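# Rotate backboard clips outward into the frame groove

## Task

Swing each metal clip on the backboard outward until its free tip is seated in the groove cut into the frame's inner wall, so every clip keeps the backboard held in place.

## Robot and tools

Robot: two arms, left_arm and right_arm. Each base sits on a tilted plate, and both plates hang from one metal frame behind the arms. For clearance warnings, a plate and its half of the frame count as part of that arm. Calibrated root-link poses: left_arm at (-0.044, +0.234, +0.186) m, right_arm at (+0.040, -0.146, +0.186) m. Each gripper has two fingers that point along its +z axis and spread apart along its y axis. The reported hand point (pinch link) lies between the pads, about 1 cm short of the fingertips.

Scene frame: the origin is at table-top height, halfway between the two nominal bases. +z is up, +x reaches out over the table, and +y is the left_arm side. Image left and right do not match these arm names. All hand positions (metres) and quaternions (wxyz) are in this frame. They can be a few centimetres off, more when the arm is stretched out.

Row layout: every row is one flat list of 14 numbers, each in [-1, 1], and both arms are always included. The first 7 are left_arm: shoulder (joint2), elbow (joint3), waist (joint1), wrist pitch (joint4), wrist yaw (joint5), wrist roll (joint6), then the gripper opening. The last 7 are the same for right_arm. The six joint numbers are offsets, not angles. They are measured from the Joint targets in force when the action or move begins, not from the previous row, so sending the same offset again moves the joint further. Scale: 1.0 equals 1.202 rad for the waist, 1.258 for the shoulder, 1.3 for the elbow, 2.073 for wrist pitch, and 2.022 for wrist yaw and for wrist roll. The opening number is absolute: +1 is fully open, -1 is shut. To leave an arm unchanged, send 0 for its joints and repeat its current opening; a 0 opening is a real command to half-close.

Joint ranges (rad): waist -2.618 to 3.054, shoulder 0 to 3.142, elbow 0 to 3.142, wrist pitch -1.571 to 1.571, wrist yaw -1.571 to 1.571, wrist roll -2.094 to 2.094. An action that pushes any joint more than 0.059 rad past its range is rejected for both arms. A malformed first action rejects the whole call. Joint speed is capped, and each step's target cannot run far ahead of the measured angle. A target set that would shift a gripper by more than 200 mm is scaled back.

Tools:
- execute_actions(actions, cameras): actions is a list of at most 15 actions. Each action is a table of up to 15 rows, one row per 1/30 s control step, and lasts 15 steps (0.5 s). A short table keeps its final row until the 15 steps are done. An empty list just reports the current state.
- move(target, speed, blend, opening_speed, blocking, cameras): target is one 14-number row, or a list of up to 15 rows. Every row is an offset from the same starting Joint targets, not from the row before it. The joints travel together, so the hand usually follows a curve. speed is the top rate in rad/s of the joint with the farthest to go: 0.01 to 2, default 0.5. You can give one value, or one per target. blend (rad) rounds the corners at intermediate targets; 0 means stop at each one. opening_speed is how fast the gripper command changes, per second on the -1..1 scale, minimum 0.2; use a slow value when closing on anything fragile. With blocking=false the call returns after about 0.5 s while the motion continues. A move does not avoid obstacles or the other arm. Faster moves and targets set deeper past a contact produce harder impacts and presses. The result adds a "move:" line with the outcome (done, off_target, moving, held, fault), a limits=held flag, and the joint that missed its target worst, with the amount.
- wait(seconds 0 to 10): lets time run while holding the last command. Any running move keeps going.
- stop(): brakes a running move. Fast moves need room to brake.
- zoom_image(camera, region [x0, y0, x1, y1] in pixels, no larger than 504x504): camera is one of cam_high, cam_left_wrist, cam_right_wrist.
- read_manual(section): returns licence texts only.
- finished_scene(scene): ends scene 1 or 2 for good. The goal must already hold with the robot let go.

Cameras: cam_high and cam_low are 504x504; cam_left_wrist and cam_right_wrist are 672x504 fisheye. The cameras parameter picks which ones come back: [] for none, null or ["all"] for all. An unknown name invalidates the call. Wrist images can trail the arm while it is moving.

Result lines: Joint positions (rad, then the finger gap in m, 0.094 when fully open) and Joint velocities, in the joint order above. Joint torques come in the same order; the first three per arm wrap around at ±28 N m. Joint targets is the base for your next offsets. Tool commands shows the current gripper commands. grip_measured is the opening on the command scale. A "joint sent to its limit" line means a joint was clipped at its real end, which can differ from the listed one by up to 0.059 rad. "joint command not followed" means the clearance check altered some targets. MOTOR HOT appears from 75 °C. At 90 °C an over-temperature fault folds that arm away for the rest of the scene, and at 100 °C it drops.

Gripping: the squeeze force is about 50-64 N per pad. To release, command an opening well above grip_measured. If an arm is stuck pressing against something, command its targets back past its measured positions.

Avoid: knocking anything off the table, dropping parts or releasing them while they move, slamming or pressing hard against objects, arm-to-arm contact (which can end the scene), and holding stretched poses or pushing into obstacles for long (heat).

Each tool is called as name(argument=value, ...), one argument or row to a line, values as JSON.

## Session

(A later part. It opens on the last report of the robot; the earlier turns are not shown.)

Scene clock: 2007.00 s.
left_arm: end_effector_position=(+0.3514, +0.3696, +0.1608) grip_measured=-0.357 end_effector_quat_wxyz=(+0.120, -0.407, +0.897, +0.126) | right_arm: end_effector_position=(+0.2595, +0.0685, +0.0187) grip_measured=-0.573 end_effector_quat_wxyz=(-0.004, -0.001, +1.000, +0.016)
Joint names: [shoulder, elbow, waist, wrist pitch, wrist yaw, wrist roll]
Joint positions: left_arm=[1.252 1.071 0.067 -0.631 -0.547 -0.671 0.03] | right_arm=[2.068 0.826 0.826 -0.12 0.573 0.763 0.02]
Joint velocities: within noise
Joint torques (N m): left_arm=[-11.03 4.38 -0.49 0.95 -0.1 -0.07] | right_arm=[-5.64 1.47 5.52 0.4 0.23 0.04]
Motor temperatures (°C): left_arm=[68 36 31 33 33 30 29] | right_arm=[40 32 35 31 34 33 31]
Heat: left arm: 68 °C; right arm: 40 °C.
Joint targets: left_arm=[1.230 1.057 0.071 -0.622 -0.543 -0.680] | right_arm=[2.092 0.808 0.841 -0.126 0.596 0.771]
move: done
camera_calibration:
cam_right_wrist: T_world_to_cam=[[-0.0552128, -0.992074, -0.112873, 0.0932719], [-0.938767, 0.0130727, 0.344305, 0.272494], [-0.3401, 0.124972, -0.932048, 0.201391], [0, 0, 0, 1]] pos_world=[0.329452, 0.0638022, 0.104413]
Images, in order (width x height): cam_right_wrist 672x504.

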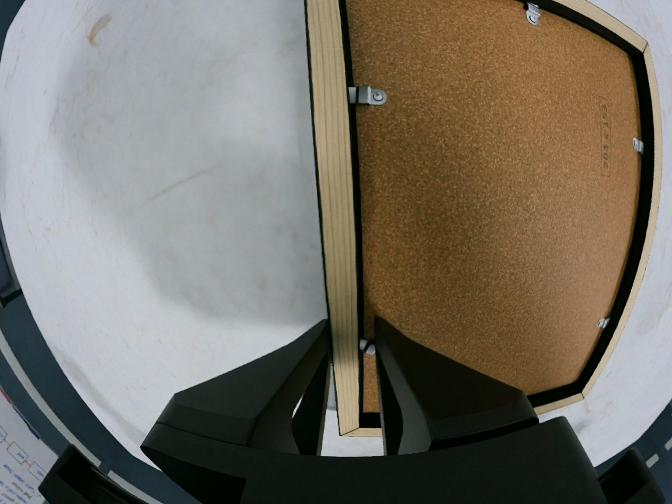

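move(
  target=[0,0,0,0,0,0,-0.36,0.003,-0.008,0.008,-0.004,0.0,0.004,-0.745],
  speed=0.02,
  opening_speed=0.2,
  cameras=["cam_right_wrist"],
)

zoom_image(
  camera="cam_right_wrist",
  region=[260, 240, 440, 375],
)

Scene clock: 2018.40 s.
left_arm: end_effector_position=(+0.3514, +0.3696, +0.1608) grip_measured=-0.357 end_effector_quat_wxyz=(+0.120, -0.407, +0.897, +0.126) | right_arm: end_effector_position=(+0.2550, +0.0665, +0.0187) grip_measured=-0.737 end_effector_quat_wxyz=(-0.004, -0.004, +1.000, +0.013)
Joint names: [shoulder, elbow, waist, wrist pitch, wrist yaw, wrist roll]
Joint positions: left_arm=[1.252 1.071 0.067 -0.631 -0.547 -0.671 0.03] | right_arm=[2.069 0.813 0.833 -0.117 0.578 0.77 0.012]
Joint velocities: within noise
Joint torques (N m): left_arm=[-11.04 4.38 -0.47 0.95 -0.1 -0.06] | right_arm=[-5.29 1.57 5.81 0.33 0.16 0.1]
Motor temperatures (°C): left_arm=[68 36 31 33 33 30 29] | right_arm=[40 32 36 31 34 33 31]
Heat: left arm: 68 °C; right arm: 40 °C.
Joint targets: left_arm=[1.230 1.057 0.071 -0.622 -0.543 -0.680] | right_arm=[2.096 0.797 0.850 -0.134 0.596 0.779]
move: done
camera_calibration:
cam_right_wrist: T_world_to_cam=[[-0.0508698, -0.992999, -0.106609, 0.0899309], [-0.938583, 0.0110563, 0.344875, 0.268442], [-0.341282, 0.117605, -0.932575, 0.200942], [0, 0, 0, 1]] pos_world=[0.325108, 0.0627016, 0.104401]
Images, in order (width x height): cam_right_wrist 672x504.

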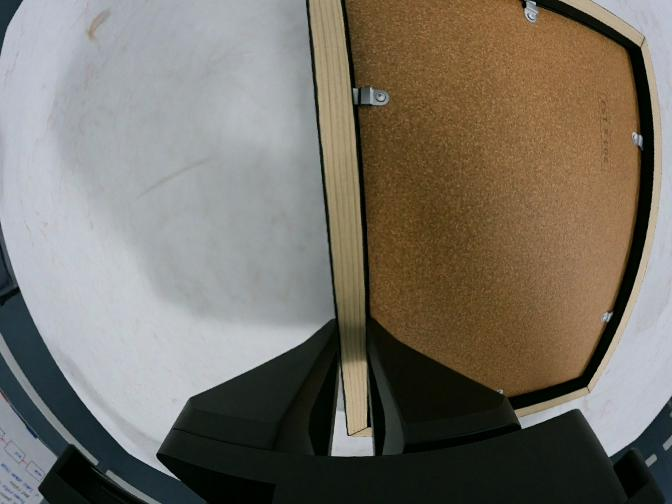

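Scaled by 2.800 from the camera's 672x504 image, which has a finer 960x720 frame.

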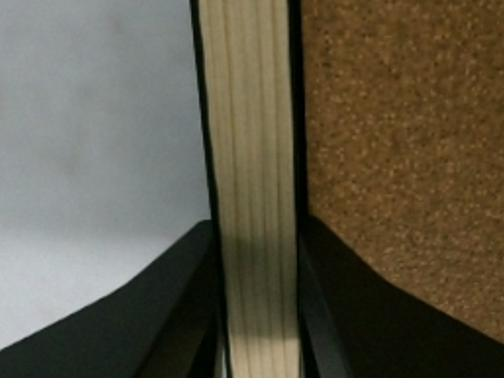

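move(
  target=[
    [0,0,0,0,0,0,-0.36,0,0,0,0,0,0,-0.6],
    [0,0,0,0,0,0,-0.36,-0.12,0.03,0.05,-0.09,0.006,0.035,-0.6],
  ],
  speed=[0.1,0.12],
  cameras=["cam_right_wrist"],
)

zoom_image(
  camera="cam_right_wrist",
  region=[280, 240, 420, 345],
)

Scene clock: 2031.10 s.
left_arm: end_effector_position=(+0.3514, +0.3696, +0.1608) grip_measured=-0.357 end_effector_quat_wxyz=(+0.120, -0.407, +0.897, +0.126) | right_arm: end_effector_position=(+0.2535, +0.0584, +0.0507) grip_measured=-0.602 end_effector_quat_wxyz=(-0.011, -0.011, +1.000, -0.001)
Joint names: [shoulder, elbow, waist, wrist pitch, wrist yaw, wrist roll]
Joint positions: left_arm=[1.252 1.071 0.067 -0.631 -0.547 -0.671 0.03] | right_arm=[1.966 0.822 0.888 -0.301 0.597 0.841 0.019]
Joint velocities: within noise
Joint torques (N m): left_arm=[-11.03 4.4 -0.49 0.94 -0.09 -0.07] | right_arm=[-9.55 4.59 6.15 0.24 0.14 0.08]
Motor temperatures (°C): left_arm=[68 36 31 33 33 30 29] | right_arm=[40 32 36 31 34 33 31]
Heat: left arm: 68 °C; right arm: 40 °C.
Joint targets: left_arm=[1.230 1.057 0.071 -0.622 -0.543 -0.680] | right_arm=[1.945 0.836 0.910 -0.321 0.609 0.849]
move: done
camera_calibration:
cam_right_wrist: T_world_to_cam=[[-0.0379171, -0.996195, -0.0784756, 0.0806333], [-0.934302, 0.00748551, 0.356404, 0.254596], [-0.35446, 0.0868337, -0.931031, 0.236271], [0, 0, 0, 1]] pos_world=[0.324676, 0.0579044, 0.135564]
Images, in order (width x height): cam_right_wrist 672x504.

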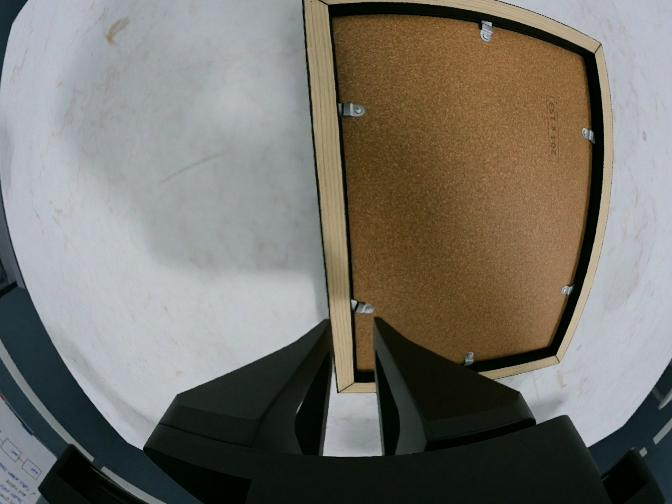

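Scaled by 3.600 from the camera's 672x504 image, which has a finer 960x720 frame.

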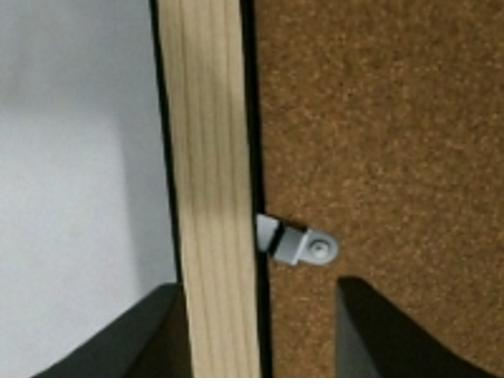

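move(
  target=[0,0,0,0,0,0,-0.36,0.0843,-0.0354,-0.0649,0.0801,0.0005,-0.0401,-0.4],
  speed=0.1,
  cameras=["cam_right_wrist"],
)

zoom_image(
  camera="cam_right_wrist",
  region=[260, 240, 440, 375],
)

Scene clock: 2078.53 s.
left_arm: end_effector_position=(+0.3514, +0.3696, +0.1608) grip_measured=-0.357 end_effector_quat_wxyz=(+0.120, -0.407, +0.897, +0.126) | right_arm: end_effector_position=(+0.2539, +0.0569, +0.0269) grip_measured=-0.402 end_effector_quat_wxyz=(-0.005, -0.012, +1.000, -0.001)
Joint names: [shoulder, elbow, waist, wrist pitch, wrist yaw, wrist roll]
Joint positions: left_arm=[1.252 1.071 0.067 -0.631 -0.547 -0.671 0.03] | right_arm=[2.032 0.801 0.841 -0.171 0.598 0.777 0.028]
Joint velocities: within noise
Joint torques (N m): left_arm=[-11 4.4 -0.5 0.94 -0.08 -0.08] | right_arm=[-5.86 2.1 3.84 0.56 0.11 -0.11]
Motor temperatures (°C): left_arm=[68 36 31 33 33 30 29] | right_arm=[45 33 37 31 34 33 31]
Heat: left arm: 68 °C; right arm: 45 °C.
Joint targets: left_arm=[1.230 1.057 0.071 -0.622 -0.543 -0.680] | right_arm=[2.052 0.790 0.832 -0.155 0.609 0.768]
move: done
camera_calibration:
cam_right_wrist: T_world_to_cam=[[-0.0344914, -0.996209, -0.0798673, 0.0764979], [-0.938431, 0.00479723, 0.345433, 0.264968], [-0.34374, 0.0868644, -0.935039, 0.211753], [0, 0, 0, 1]] pos_world=[0.32408, 0.0565429, 0.112579]
Images, in order (width x height): cam_right_wrist 672x504.

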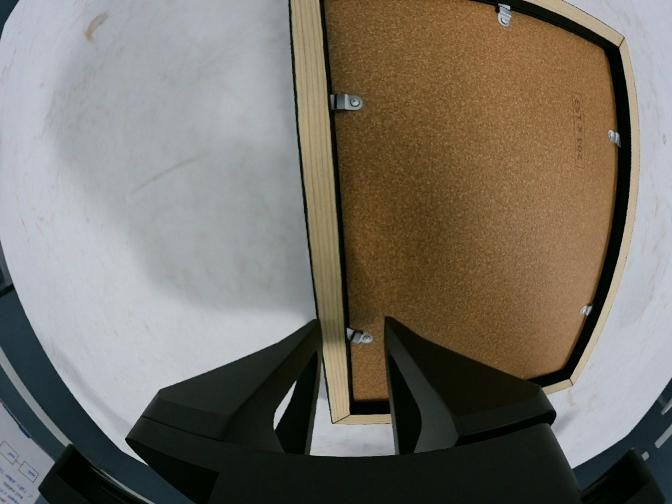

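Scaled by 2.800 from the camera's 672x504 image, which has a finer 960x720 frame.

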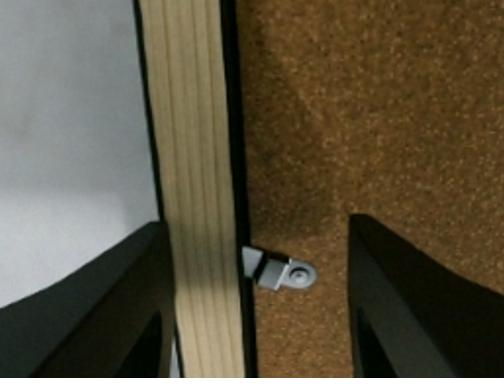

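move(
  target=[
    [0,0,0,0,0,0,-0.36,0.0056,0.0277,0.0216,-0.003,0,0.006,-0.4],
    [0,0,0,0,0,0,-0.36,0.0246,0.0277,-0.01,0.014,-0.0104,-0.006,-0.4],
  ],
  speed=0.04,
  cameras=["cam_right_wrist"],
)

zoom_image(
  camera="cam_right_wrist",
  region=[260, 240, 440, 375],
)

Scene clock: 2099.90 s.
left_arm: end_effector_position=(+0.3514, +0.3696, +0.1608) grip_measured=-0.357 end_effector_quat_wxyz=(+0.120, -0.407, +0.897, +0.126) | right_arm: end_effector_position=(+0.2553, +0.0604, +0.0196) grip_measured=-0.402 end_effector_quat_wxyz=(-0.005, -0.010, +1.000, +0.001)
Joint names: [shoulder, elbow, waist, wrist pitch, wrist yaw, wrist roll]
Joint positions: left_arm=[1.252 1.071 0.067 -0.631 -0.547 -0.671 0.03] | right_arm=[2.062 0.813 0.829 -0.142 0.592 0.765 0.028]
Joint velocities: within noise
Joint torques (N m): left_arm=[-11.06 4.41 -0.46 0.95 -0.1 -0.07] | right_arm=[-6 4.05 3.77 0.58 -0.05 -0.11]
Motor temperatures (°C): left_arm=[68 36 31 33 33 30 29] | right_arm=[42 32 36 31 34 33 31]
Heat: left arm: 68 °C; right arm: 42 °C.
Joint targets: left_arm=[1.230 1.057 0.071 -0.622 -0.543 -0.680] | right_arm=[2.082 0.826 0.820 -0.126 0.588 0.756]
move: done
camera_calibration:
cam_right_wrist: T_world_to_cam=[[-0.0383931, -0.995708, -0.0842126, 0.0804756], [-0.938313, 0.00694081, 0.345717, 0.26863], [-0.343648, 0.0922909, -0.934552, 0.204762], [0, 0, 0, 1]] pos_world=[0.325515, 0.059368, 0.105268]
Images, in order (width x height): cam_right_wrist 672x504.

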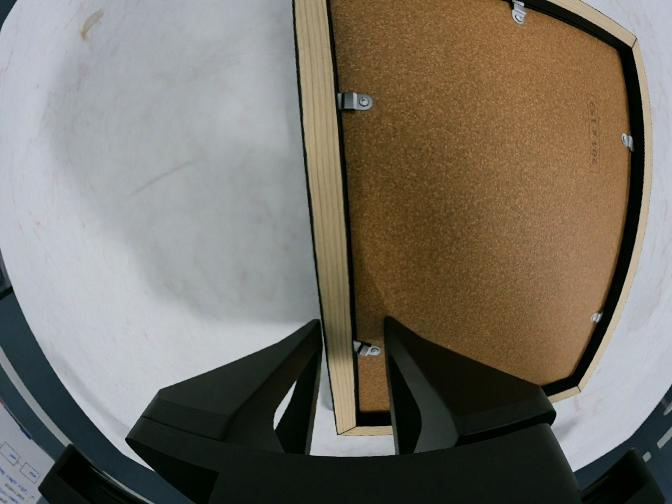

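Scaled by 2.800 from the camera's 672x504 image, which has a finer 960x720 frame.

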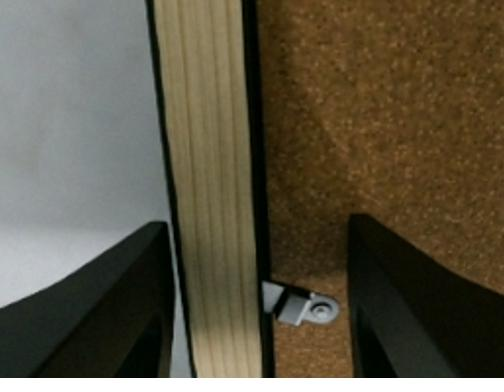

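move(
  target=[
    [0,0,0,0,0,0,-0.36,0.0045,-0.01,0.0225,0,0.004,0.010,-0.6],
    [0,0,0,0,0,0,-0.36,0.0055,-0.0245,0.028,0,0.006,0.014,-0.745],
  ],
  speed=0.02,
  opening_speed=0.2,
  cameras=["cam_right_wrist"],
)

zoom_image(
  camera="cam_right_wrist",
  region=[260, 240, 440, 375],
)

Scene clock: 2120.70 s.
left_arm: end_effector_position=(+0.3514, +0.3696, +0.1608) grip_measured=-0.357 end_effector_quat_wxyz=(+0.120, -0.407, +0.897, +0.126) | right_arm: end_effector_position=(+0.2537, +0.0639, +0.0190) grip_measured=-0.737 end_effector_quat_wxyz=(-0.004, -0.003, +1.000, +0.008)
Joint names: [shoulder, elbow, waist, wrist pitch, wrist yaw, wrist roll]
Joint positions: left_arm=[1.252 1.071 0.067 -0.631 -0.547 -0.671 0.03] | right_arm=[2.067 0.809 0.834 -0.123 0.586 0.776 0.012]
Joint velocities: within noise
Joint torques (N m): left_arm=[-11.04 4.37 -0.49 0.95 -0.09 -0.07] | right_arm=[-5.97 1.74 5.81 0.43 0.12 0.08]
Motor temperatures (°C): left_arm=[68 36 31 33 33 30 29] | right_arm=[41 32 36 31 34 33 31]
Heat: left arm: 68 °C; right arm: 41 °C.
Joint targets: left_arm=[1.230 1.057 0.071 -0.622 -0.543 -0.680] | right_arm=[2.089 0.794 0.854 -0.126 0.601 0.784]
move: done
camera_calibration:
cam_right_wrist: T_world_to_cam=[[-0.0511579, -0.993978, -0.0969038, 0.0871925], [-0.93876, 0.0147543, 0.344255, 0.266983], [-0.340752, 0.108581, -0.933862, 0.201534], [0, 0, 0, 1]] pos_world=[0.323767, 0.0608456, 0.104744]
Images, in order (width x height): cam_right_wrist 672x504.

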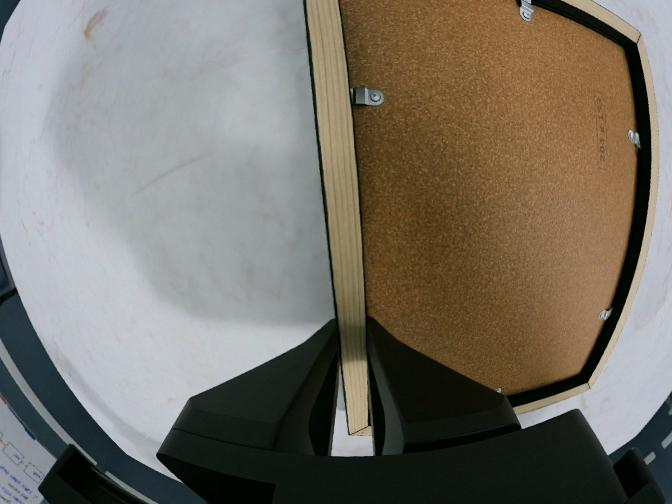

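Scaled by 2.800 from the camera's 672x504 image, which has a finer 960x720 frame.

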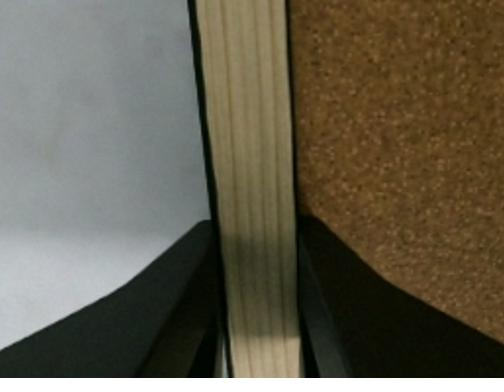

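move(
  target=[0,0,0,0,0,0,-0.36,-0.002,-0.014,0,0.002,0,0,-0.735],
  speed=0.02,
  opening_speed=0.2,
  cameras=["cam_right_wrist"],
)

move(
  target=[
    [0,0,0,0,0,0,-0.36,0,0,0,0,0,0,-0.64],
    [0,0,0,0,0,0,-0.36,-0.06,0.012,0.05,-0.055,0.006,0.027,-0.64],
    [0,0,0,0,0,0,-0.36,-0.14,0.012,0.09,-0.11,0.01,0.06,-0.6],
  ],
  speed=[0.1,0.12,0.15],
  blend=[0,0.02,0],
  cameras=["cam_right_wrist"],
)

zoom_image(
  camera="cam_right_wrist",
  region=[280, 240, 420, 345],
)

Scene clock: 2138.43 s.
left_arm: end_effector_position=(+0.3514, +0.3696, +0.1608) grip_measured=-0.357 end_effector_quat_wxyz=(+0.120, -0.407, +0.897, +0.126) | right_arm: end_effector_position=(+0.2525, +0.0635, +0.0188) grip_measured=-0.732 end_effector_quat_wxyz=(+0.001, -0.003, +1.000, +0.008)
Joint names: [shoulder, elbow, waist, wrist pitch, wrist yaw, wrist roll]
Joint positions: left_arm=[1.252 1.071 0.067 -0.631 -0.547 -0.671 0.03] | right_arm=[2.067 0.797 0.838 -0.105 0.592 0.776 0.013]
Joint velocities: within noise
Joint torques (N m): left_arm=[-11.06 4.38 -0.46 0.94 -0.09 -0.06] | right_arm=[-6.02 1.18 5.72 0.3 0.09 0.06]
Motor temperatures (°C): left_arm=[68 36 31 33 33 30 29] | right_arm=[41 32 37 31 34 33 32]
Heat: left arm: 68 °C; right arm: 41 °C.
Joint targets: left_arm=[1.230 1.057 0.071 -0.622 -0.543 -0.680] | right_arm=[2.087 0.776 0.854 -0.122 0.601 0.784]
move: done
camera_calibration:
cam_right_wrist: T_world_to_cam=[[-0.0503925, -0.993832, -0.0987874, 0.0866015], [-0.941805, 0.0143706, 0.335852, 0.266809], [-0.332361, 0.109963, -0.93672, 0.198781], [0, 0, 0, 1]] pos_world=[0.321714, 0.0603745, 0.105149]
Images, in order (width x height): cam_right_wrist 672x504.

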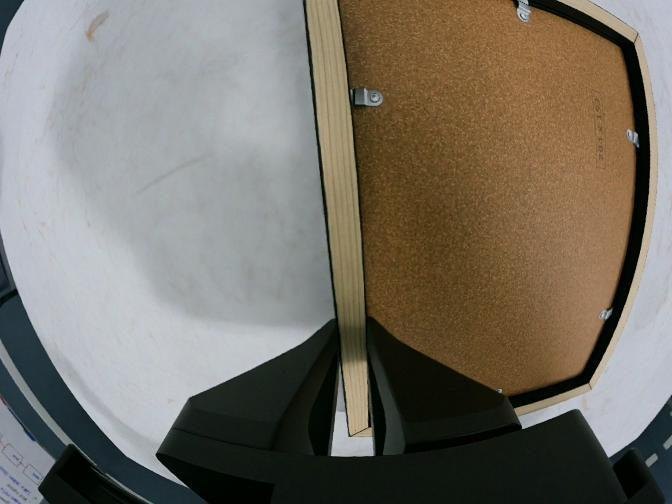

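Scene clock: 2141.73 s.
left_arm: end_effector_position=(+0.3514, +0.3696, +0.1608) grip_measured=-0.357 end_effector_quat_wxyz=(+0.120, -0.407, +0.897, +0.126) | right_arm: end_effector_position=(+0.2434, +0.0585, +0.0636) grip_measured=-0.602 end_effector_quat_wxyz=(-0.005, -0.010, +1.000, +0.001)
Joint names: [shoulder, elbow, waist, wrist pitch, wrist yaw, wrist roll]
Joint positions: left_arm=[1.252 1.071 0.067 -0.631 -0.547 -0.671 0.03] | right_arm=[1.93 0.794 0.94 -0.33 0.608 0.898 0.019]
Joint velocities: within noise
Joint torques (N m): left_arm=[-11.02 4.41 -0.47 0.94 -0.09 -0.07] | right_arm=[-9.05 3.52 5.9 0.23 0.1 0.07]
Motor temperatures (°C): left_arm=[68 36 31 33 33 30 29] | right_arm=[41 32 37 31 34 33 32]
Heat: left arm: 68 °C; right arm: 41 °C.
Joint targets: left_arm=[1.230 1.057 0.071 -0.622 -0.543 -0.680] | right_arm=[1.911 0.792 0.962 -0.350 0.621 0.906]
move: done
camera_calibration:
cam_right_wrist: T_world_to_cam=[[-0.0385762, -0.995726, -0.0839195, 0.0818623], [-0.938346, 0.00722446, 0.345621, 0.242243], [-0.343537, 0.0920783, -0.934614, 0.241975], [0, 0, 0, 1]] pos_world=[0.313593, 0.0574817, 0.149299]
Images, in order (width x height): cam_right_wrist 672x504.

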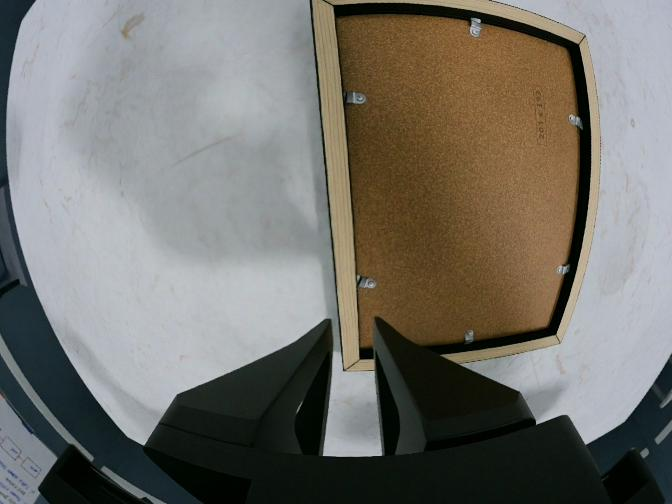

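Scaled by 3.600 from the camera's 672x504 image, which has a finer 960x720 frame.

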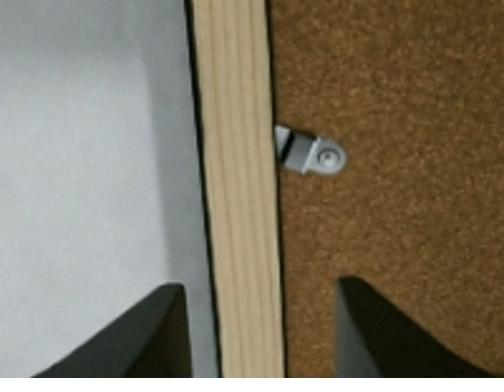

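move(
  target=[
    [0,0,0,0,0,0,-0.36,0.1145,0.0231,-0.0899,0.0921,-0.0064,-0.0643,-0.4],
    [0,0,0,0,0,0,-0.36,0.1415,0.0231,-0.1256,0.1158,-0.0178,-0.0796,-0.4],
  ],
  speed=[0.12,0.03],
  cameras=["cam_right_wrist"],
)

zoom_image(
  camera="cam_right_wrist",
  region=[260, 240, 440, 375],
)

Scene clock: 2184.50 s.
left_arm: end_effector_position=(+0.3514, +0.3696, +0.1608) grip_measured=-0.357 end_effector_quat_wxyz=(+0.120, -0.407, +0.897, +0.126) | right_arm: end_effector_position=(+0.2542, +0.0590, +0.0178) grip_measured=-0.402 end_effector_quat_wxyz=(-0.006, -0.013, +1.000, +0.001)
Joint names: [shoulder, elbow, waist, wrist pitch, wrist yaw, wrist roll]
Joint positions: left_arm=[1.252 1.071 0.067 -0.631 -0.547 -0.671 0.03] | right_arm=[2.064 0.807 0.825 -0.133 0.59 0.754 0.028]
Joint velocities: within noise
Joint torques (N m): left_arm=[-11.02 4.37 -0.5 0.94 -0.09 -0.07] | right_arm=[-5.57 4.08 3.47 0.64 -0.06 -0.13]
Motor temperatures (°C): left_arm=[68 36 31 33 33 30 29] | right_arm=[41 33 37 31 34 33 31]
Heat: left arm: 68 °C; right arm: 41 °C.
Joint targets: left_arm=[1.230 1.057 0.071 -0.622 -0.543 -0.680] | right_arm=[2.089 0.822 0.811 -0.110 0.585 0.745]
move: done
camera_calibration:
cam_right_wrist: T_world_to_cam=[[-0.0324472, -0.995966, -0.0836541, 0.0773808], [-0.937616, 0.00134448, 0.347669, 0.268307], [-0.346154, 0.0897164, -0.933878, 0.203619], [0, 0, 0, 1]] pos_world=[0.324563, 0.0584401, 0.103346]
Images, in order (width x height): cam_right_wrist 672x504.

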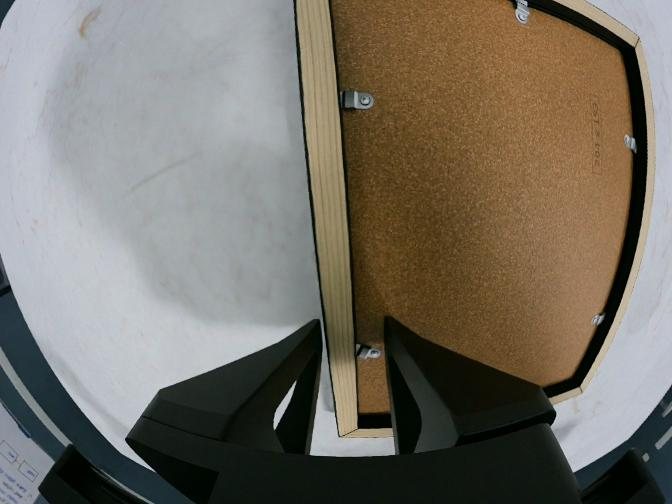

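Scaled by 2.800 from the camera's 672x504 image, which has a finer 960x720 frame.

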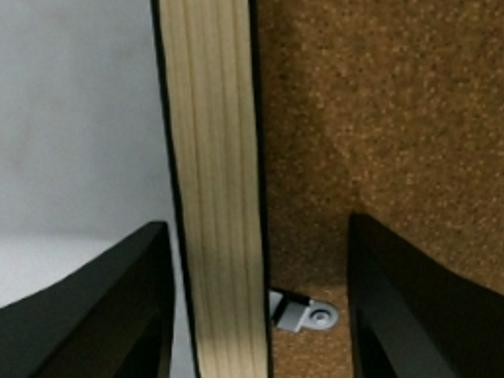

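move(
  target=[0,0,0,0,0,0,-0.36,0.007,-0.012,0.021,0,0.003,0.010,-0.6],
  speed=0.02,
  opening_speed=0.2,
  cameras=["cam_right_wrist"],
)

zoom_image(
  camera="cam_right_wrist",
  region=[320, 300, 400, 360],
)

Scene clock: 2196.53 s.
left_arm: end_effector_position=(+0.3514, +0.3696, +0.1608) grip_measured=-0.357 end_effector_quat_wxyz=(+0.120, -0.407, +0.897, +0.126) | right_arm: end_effector_position=(+0.2547, +0.0608, +0.0176) grip_measured=-0.598 end_effector_quat_wxyz=(-0.005, -0.010, +1.000, +0.005)
Joint names: [shoulder, elbow, waist, wrist pitch, wrist yaw, wrist roll]
Joint positions: left_arm=[1.252 1.071 0.067 -0.631 -0.547 -0.671 0.03] | right_arm=[2.066 0.807 0.825 -0.124 0.586 0.756 0.019]
Joint velocities: within noise
Joint torques (N m): left_arm=[-11.02 4.37 -0.49 0.95 -0.09 -0.06] | right_arm=[-4.81 2.71 5.22 0.59 0.08 0.08]
Motor temperatures (°C): left_arm=[68 36 31 33 33 30 29] | right_arm=[40 32 36 31 34 33 31]
Heat: left arm: 68 °C; right arm: 40 °C.
Joint targets: left_arm=[1.230 1.057 0.071 -0.622 -0.543 -0.680] | right_arm=[2.097 0.806 0.836 -0.110 0.591 0.765]
move: done
camera_calibration:
cam_right_wrist: T_world_to_cam=[[-0.0385174, -0.995101, -0.0910511, 0.0807916], [-0.938132, 0.00463094, 0.346247, 0.268834], [-0.344129, 0.0987545, -0.933715, 0.202345], [0, 0, 0, 1]] pos_world=[0.324946, 0.0591684, 0.103206]
Images, in order (width x height): cam_right_wrist 672x504.

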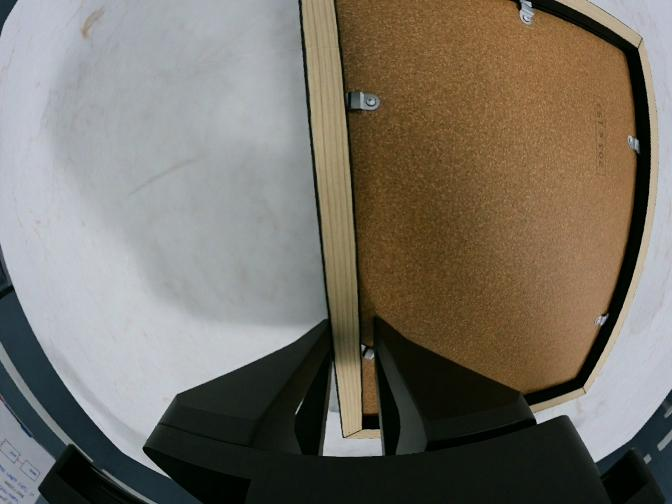

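Scaled by 6.300 from the camera's 672x504 image, which has a finer 960x720 frame.

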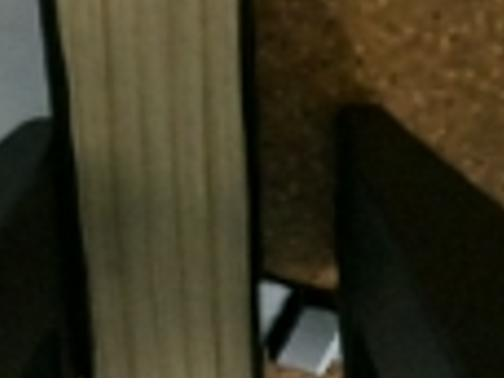

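move(
  target=[0,0,0,0,0,0,-0.36,0.004,-0.012,0.010,0.002,0.002,0.006,-0.745],
  speed=0.02,
  opening_speed=0.2,
  cameras=["cam_right_wrist"],
)

move(
  target=[0,0,0,0,0,0,-0.36,0.002,-0.012,0.003,0.001,0,0.002,-0.735],
  speed=0.02,
  opening_speed=0.2,
  cameras=["cam_right_wrist"],
)

Scene clock: 2210.00 s.
left_arm: end_effector_position=(+0.3514, +0.3696, +0.1608) grip_measured=-0.357 end_effector_quat_wxyz=(+0.120, -0.407, +0.897, +0.126) | right_arm: end_effector_position=(+0.2540, +0.0639, +0.0175) grip_measured=-0.737 end_effector_quat_wxyz=(-0.002, -0.007, +1.000, +0.007)
Joint names: [shoulder, elbow, waist, wrist pitch, wrist yaw, wrist roll]
Joint positions: left_arm=[1.252 1.071 0.067 -0.631 -0.547 -0.671 0.03] | right_arm=[2.072 0.807 0.833 -0.112 0.589 0.765 0.012]
Joint velocities: within noise
Joint torques (N m): left_arm=[-11.03 4.37 -0.5 0.94 -0.09 -0.07] | right_arm=[-5.04 1.44 5.65 0.54 0.03 0.13]
Motor temperatures (°C): left_arm=[68 36 31 33 33 30 29] | right_arm=[40 32 37 31 34 33 31]
Heat: left arm: 68 °C; right arm: 40 °C.
Joint targets: left_arm=[1.230 1.057 0.071 -0.622 -0.543 -0.680] | right_arm=[2.103 0.790 0.848 -0.106 0.595 0.777]
move: done
camera_calibration:
cam_right_wrist: T_world_to_cam=[[-0.0433506, -0.994373, -0.096659, 0.0851172], [-0.940336, 0.00792965, 0.340155, 0.268598], [-0.337475, 0.105638, -0.935388, 0.199639], [0, 0, 0, 1]] pos_world=[0.323635, 0.0614189, 0.103602]
Images, in order (width x height): cam_right_wrist 672x504.

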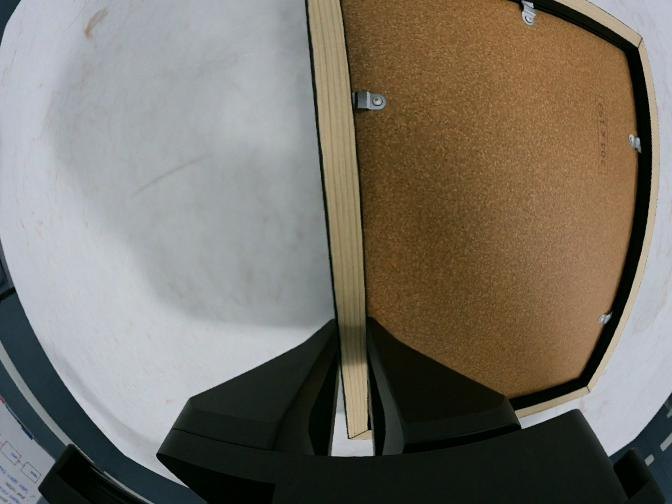

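Scene clock: 2211.03 s.
left_arm: end_effector_position=(+0.3514, +0.3696, +0.1608) grip_measured=-0.357 end_effector_quat_wxyz=(+0.120, -0.407, +0.897, +0.126) | right_arm: end_effector_position=(+0.2538, +0.0637, +0.0174) grip_measured=-0.732 end_effector_quat_wxyz=(+0.005, -0.005, +1.000, +0.008)
Joint names: [shoulder, elbow, waist, wrist pitch, wrist yaw, wrist roll]
Joint positions: left_arm=[1.252 1.071 0.067 -0.631 -0.547 -0.671 0.03] | right_arm=[2.072 0.796 0.837 -0.092 0.599 0.768 0.013]
Joint velocities: within noise
Joint torques (N m): left_arm=[-11.07 4.41 -0.49 0.95 -0.09 -0.06] | right_arm=[-4.77 0.91 5.6 0.34 -0.06 0.18]
Motor temperatures (°C): left_arm=[68 36 31 33 33 30 29] | right_arm=[40 32 37 31 34 33 31]
Heat: left arm: 68 °C; right arm: 40 °C.
Joint targets: left_arm=[1.230 1.057 0.071 -0.622 -0.543 -0.680] | right_arm=[2.105 0.775 0.852 -0.104 0.595 0.781]
move: done
camera_calibration:
cam_right_wrist: T_world_to_cam=[[-0.0456974, -0.99419, -0.0974542, 0.0855004], [-0.944811, 0.0113328, 0.32742, 0.269587], [-0.324413, 0.107038, -0.93984, 0.196153], [0, 0, 0, 1]] pos_world=[0.32225, 0.0609526, 0.104417]
Images, in order (width x height): cam_right_wrist 672x504.

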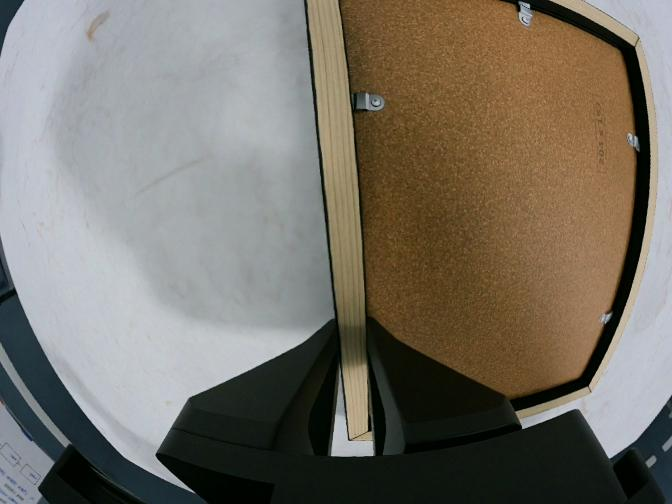

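move(
  target=[
    [0,0,0,0,0,0,-0.36,0,0.004,0,0,0,0,-0.64],
    [0,0,0,0,0,0,-0.36,-0.06,0.014,0.04,-0.065,0.006,0.027,-0.64],
    [0,0,0,0,0,0,-0.36,-0.15,0.014,0.09,-0.12,0.01,0.06,-0.6],
  ],
  speed=[0.1,0.12,0.15],
  blend=[0,0.02,0],
  cameras=["cam_right_wrist"],
)

zoom_image(
  camera="cam_right_wrist",
  region=[280, 240, 420, 345],
)

Scene clock: 2223.43 s.
left_arm: end_effector_position=(+0.3514, +0.3696, +0.1608) grip_measured=-0.357 end_effector_quat_wxyz=(+0.120, -0.407, +0.897, +0.126) | right_arm: end_effector_position=(+0.2419, +0.0585, +0.0625) grip_measured=-0.602 end_effector_quat_wxyz=(-0.009, -0.012, +1.000, +0.001)
Joint names: [shoulder, elbow, waist, wrist pitch, wrist yaw, wrist roll]
Joint positions: left_arm=[1.252 1.071 0.067 -0.631 -0.547 -0.671 0.03] | right_arm=[1.936 0.796 0.939 -0.332 0.603 0.895 0.019]
Joint velocities: within noise
Joint torques (N m): left_arm=[-11.06 4.38 -0.49 0.95 -0.09 -0.07] | right_arm=[-9.11 3.34 5.83 0.26 0.12 0.11]
Motor temperatures (°C): left_arm=[68 36 31 33 33 30 29] | right_arm=[40 32 37 31 34 33 31]
Heat: left arm: 68 °C; right arm: 40 °C.
Joint targets: left_arm=[1.230 1.057 0.071 -0.622 -0.543 -0.680] | right_arm=[1.916 0.793 0.960 -0.352 0.615 0.902]
move: done
camera_calibration:
cam_right_wrist: T_world_to_cam=[[-0.0337496, -0.996024, -0.0824481, 0.0805144], [-0.935757, 0.00251734, 0.352635, 0.240442], [-0.351026, 0.0890527, -0.932122, 0.24224], [0, 0, 0, 1]] pos_world=[0.312745, 0.0580169, 0.147647]
Images, in order (width x height): cam_right_wrist 672x504.

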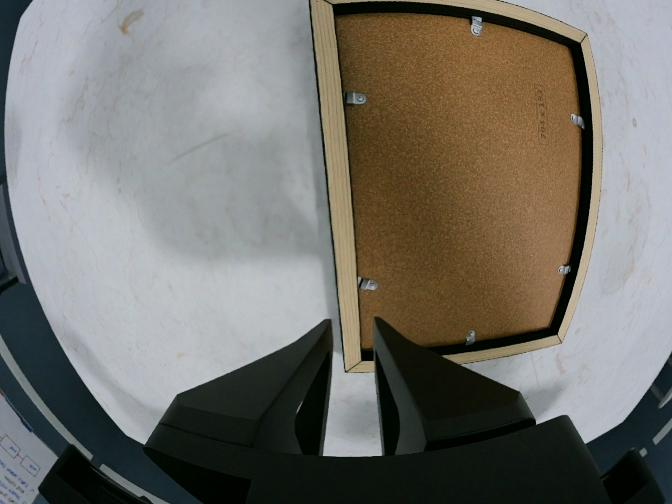

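Scaled by 3.600 from the camera's 672x504 image, which has a finer 960x720 frame.

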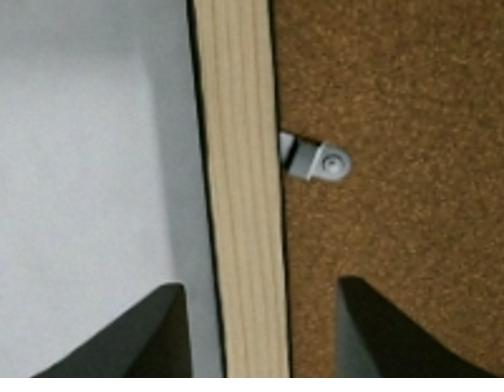

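zoom_image(
  camera="cam_right_wrist",
  region=[440, 0, 600, 120],
)

zoom_image(
  camera="cam_right_wrist",
  region=[440, 240, 600, 360],
)

Scaled by 3.150 from the camera's 672x504 image, which has a finer 960x720 frame.

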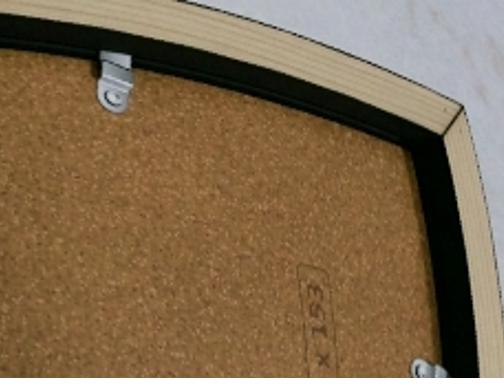

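Scaled by 3.150 from the camera's 672x504 image, which has a finer 960x720 frame.

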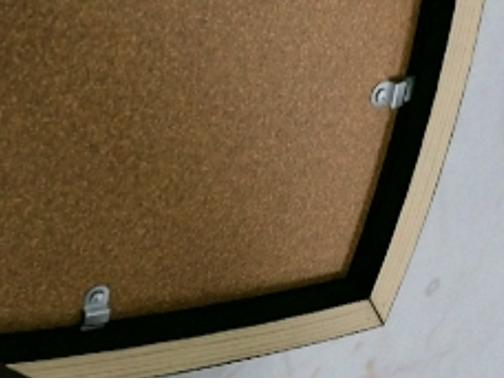

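finished_scene(
  scene=2,
)

The scene is finished: the task was done.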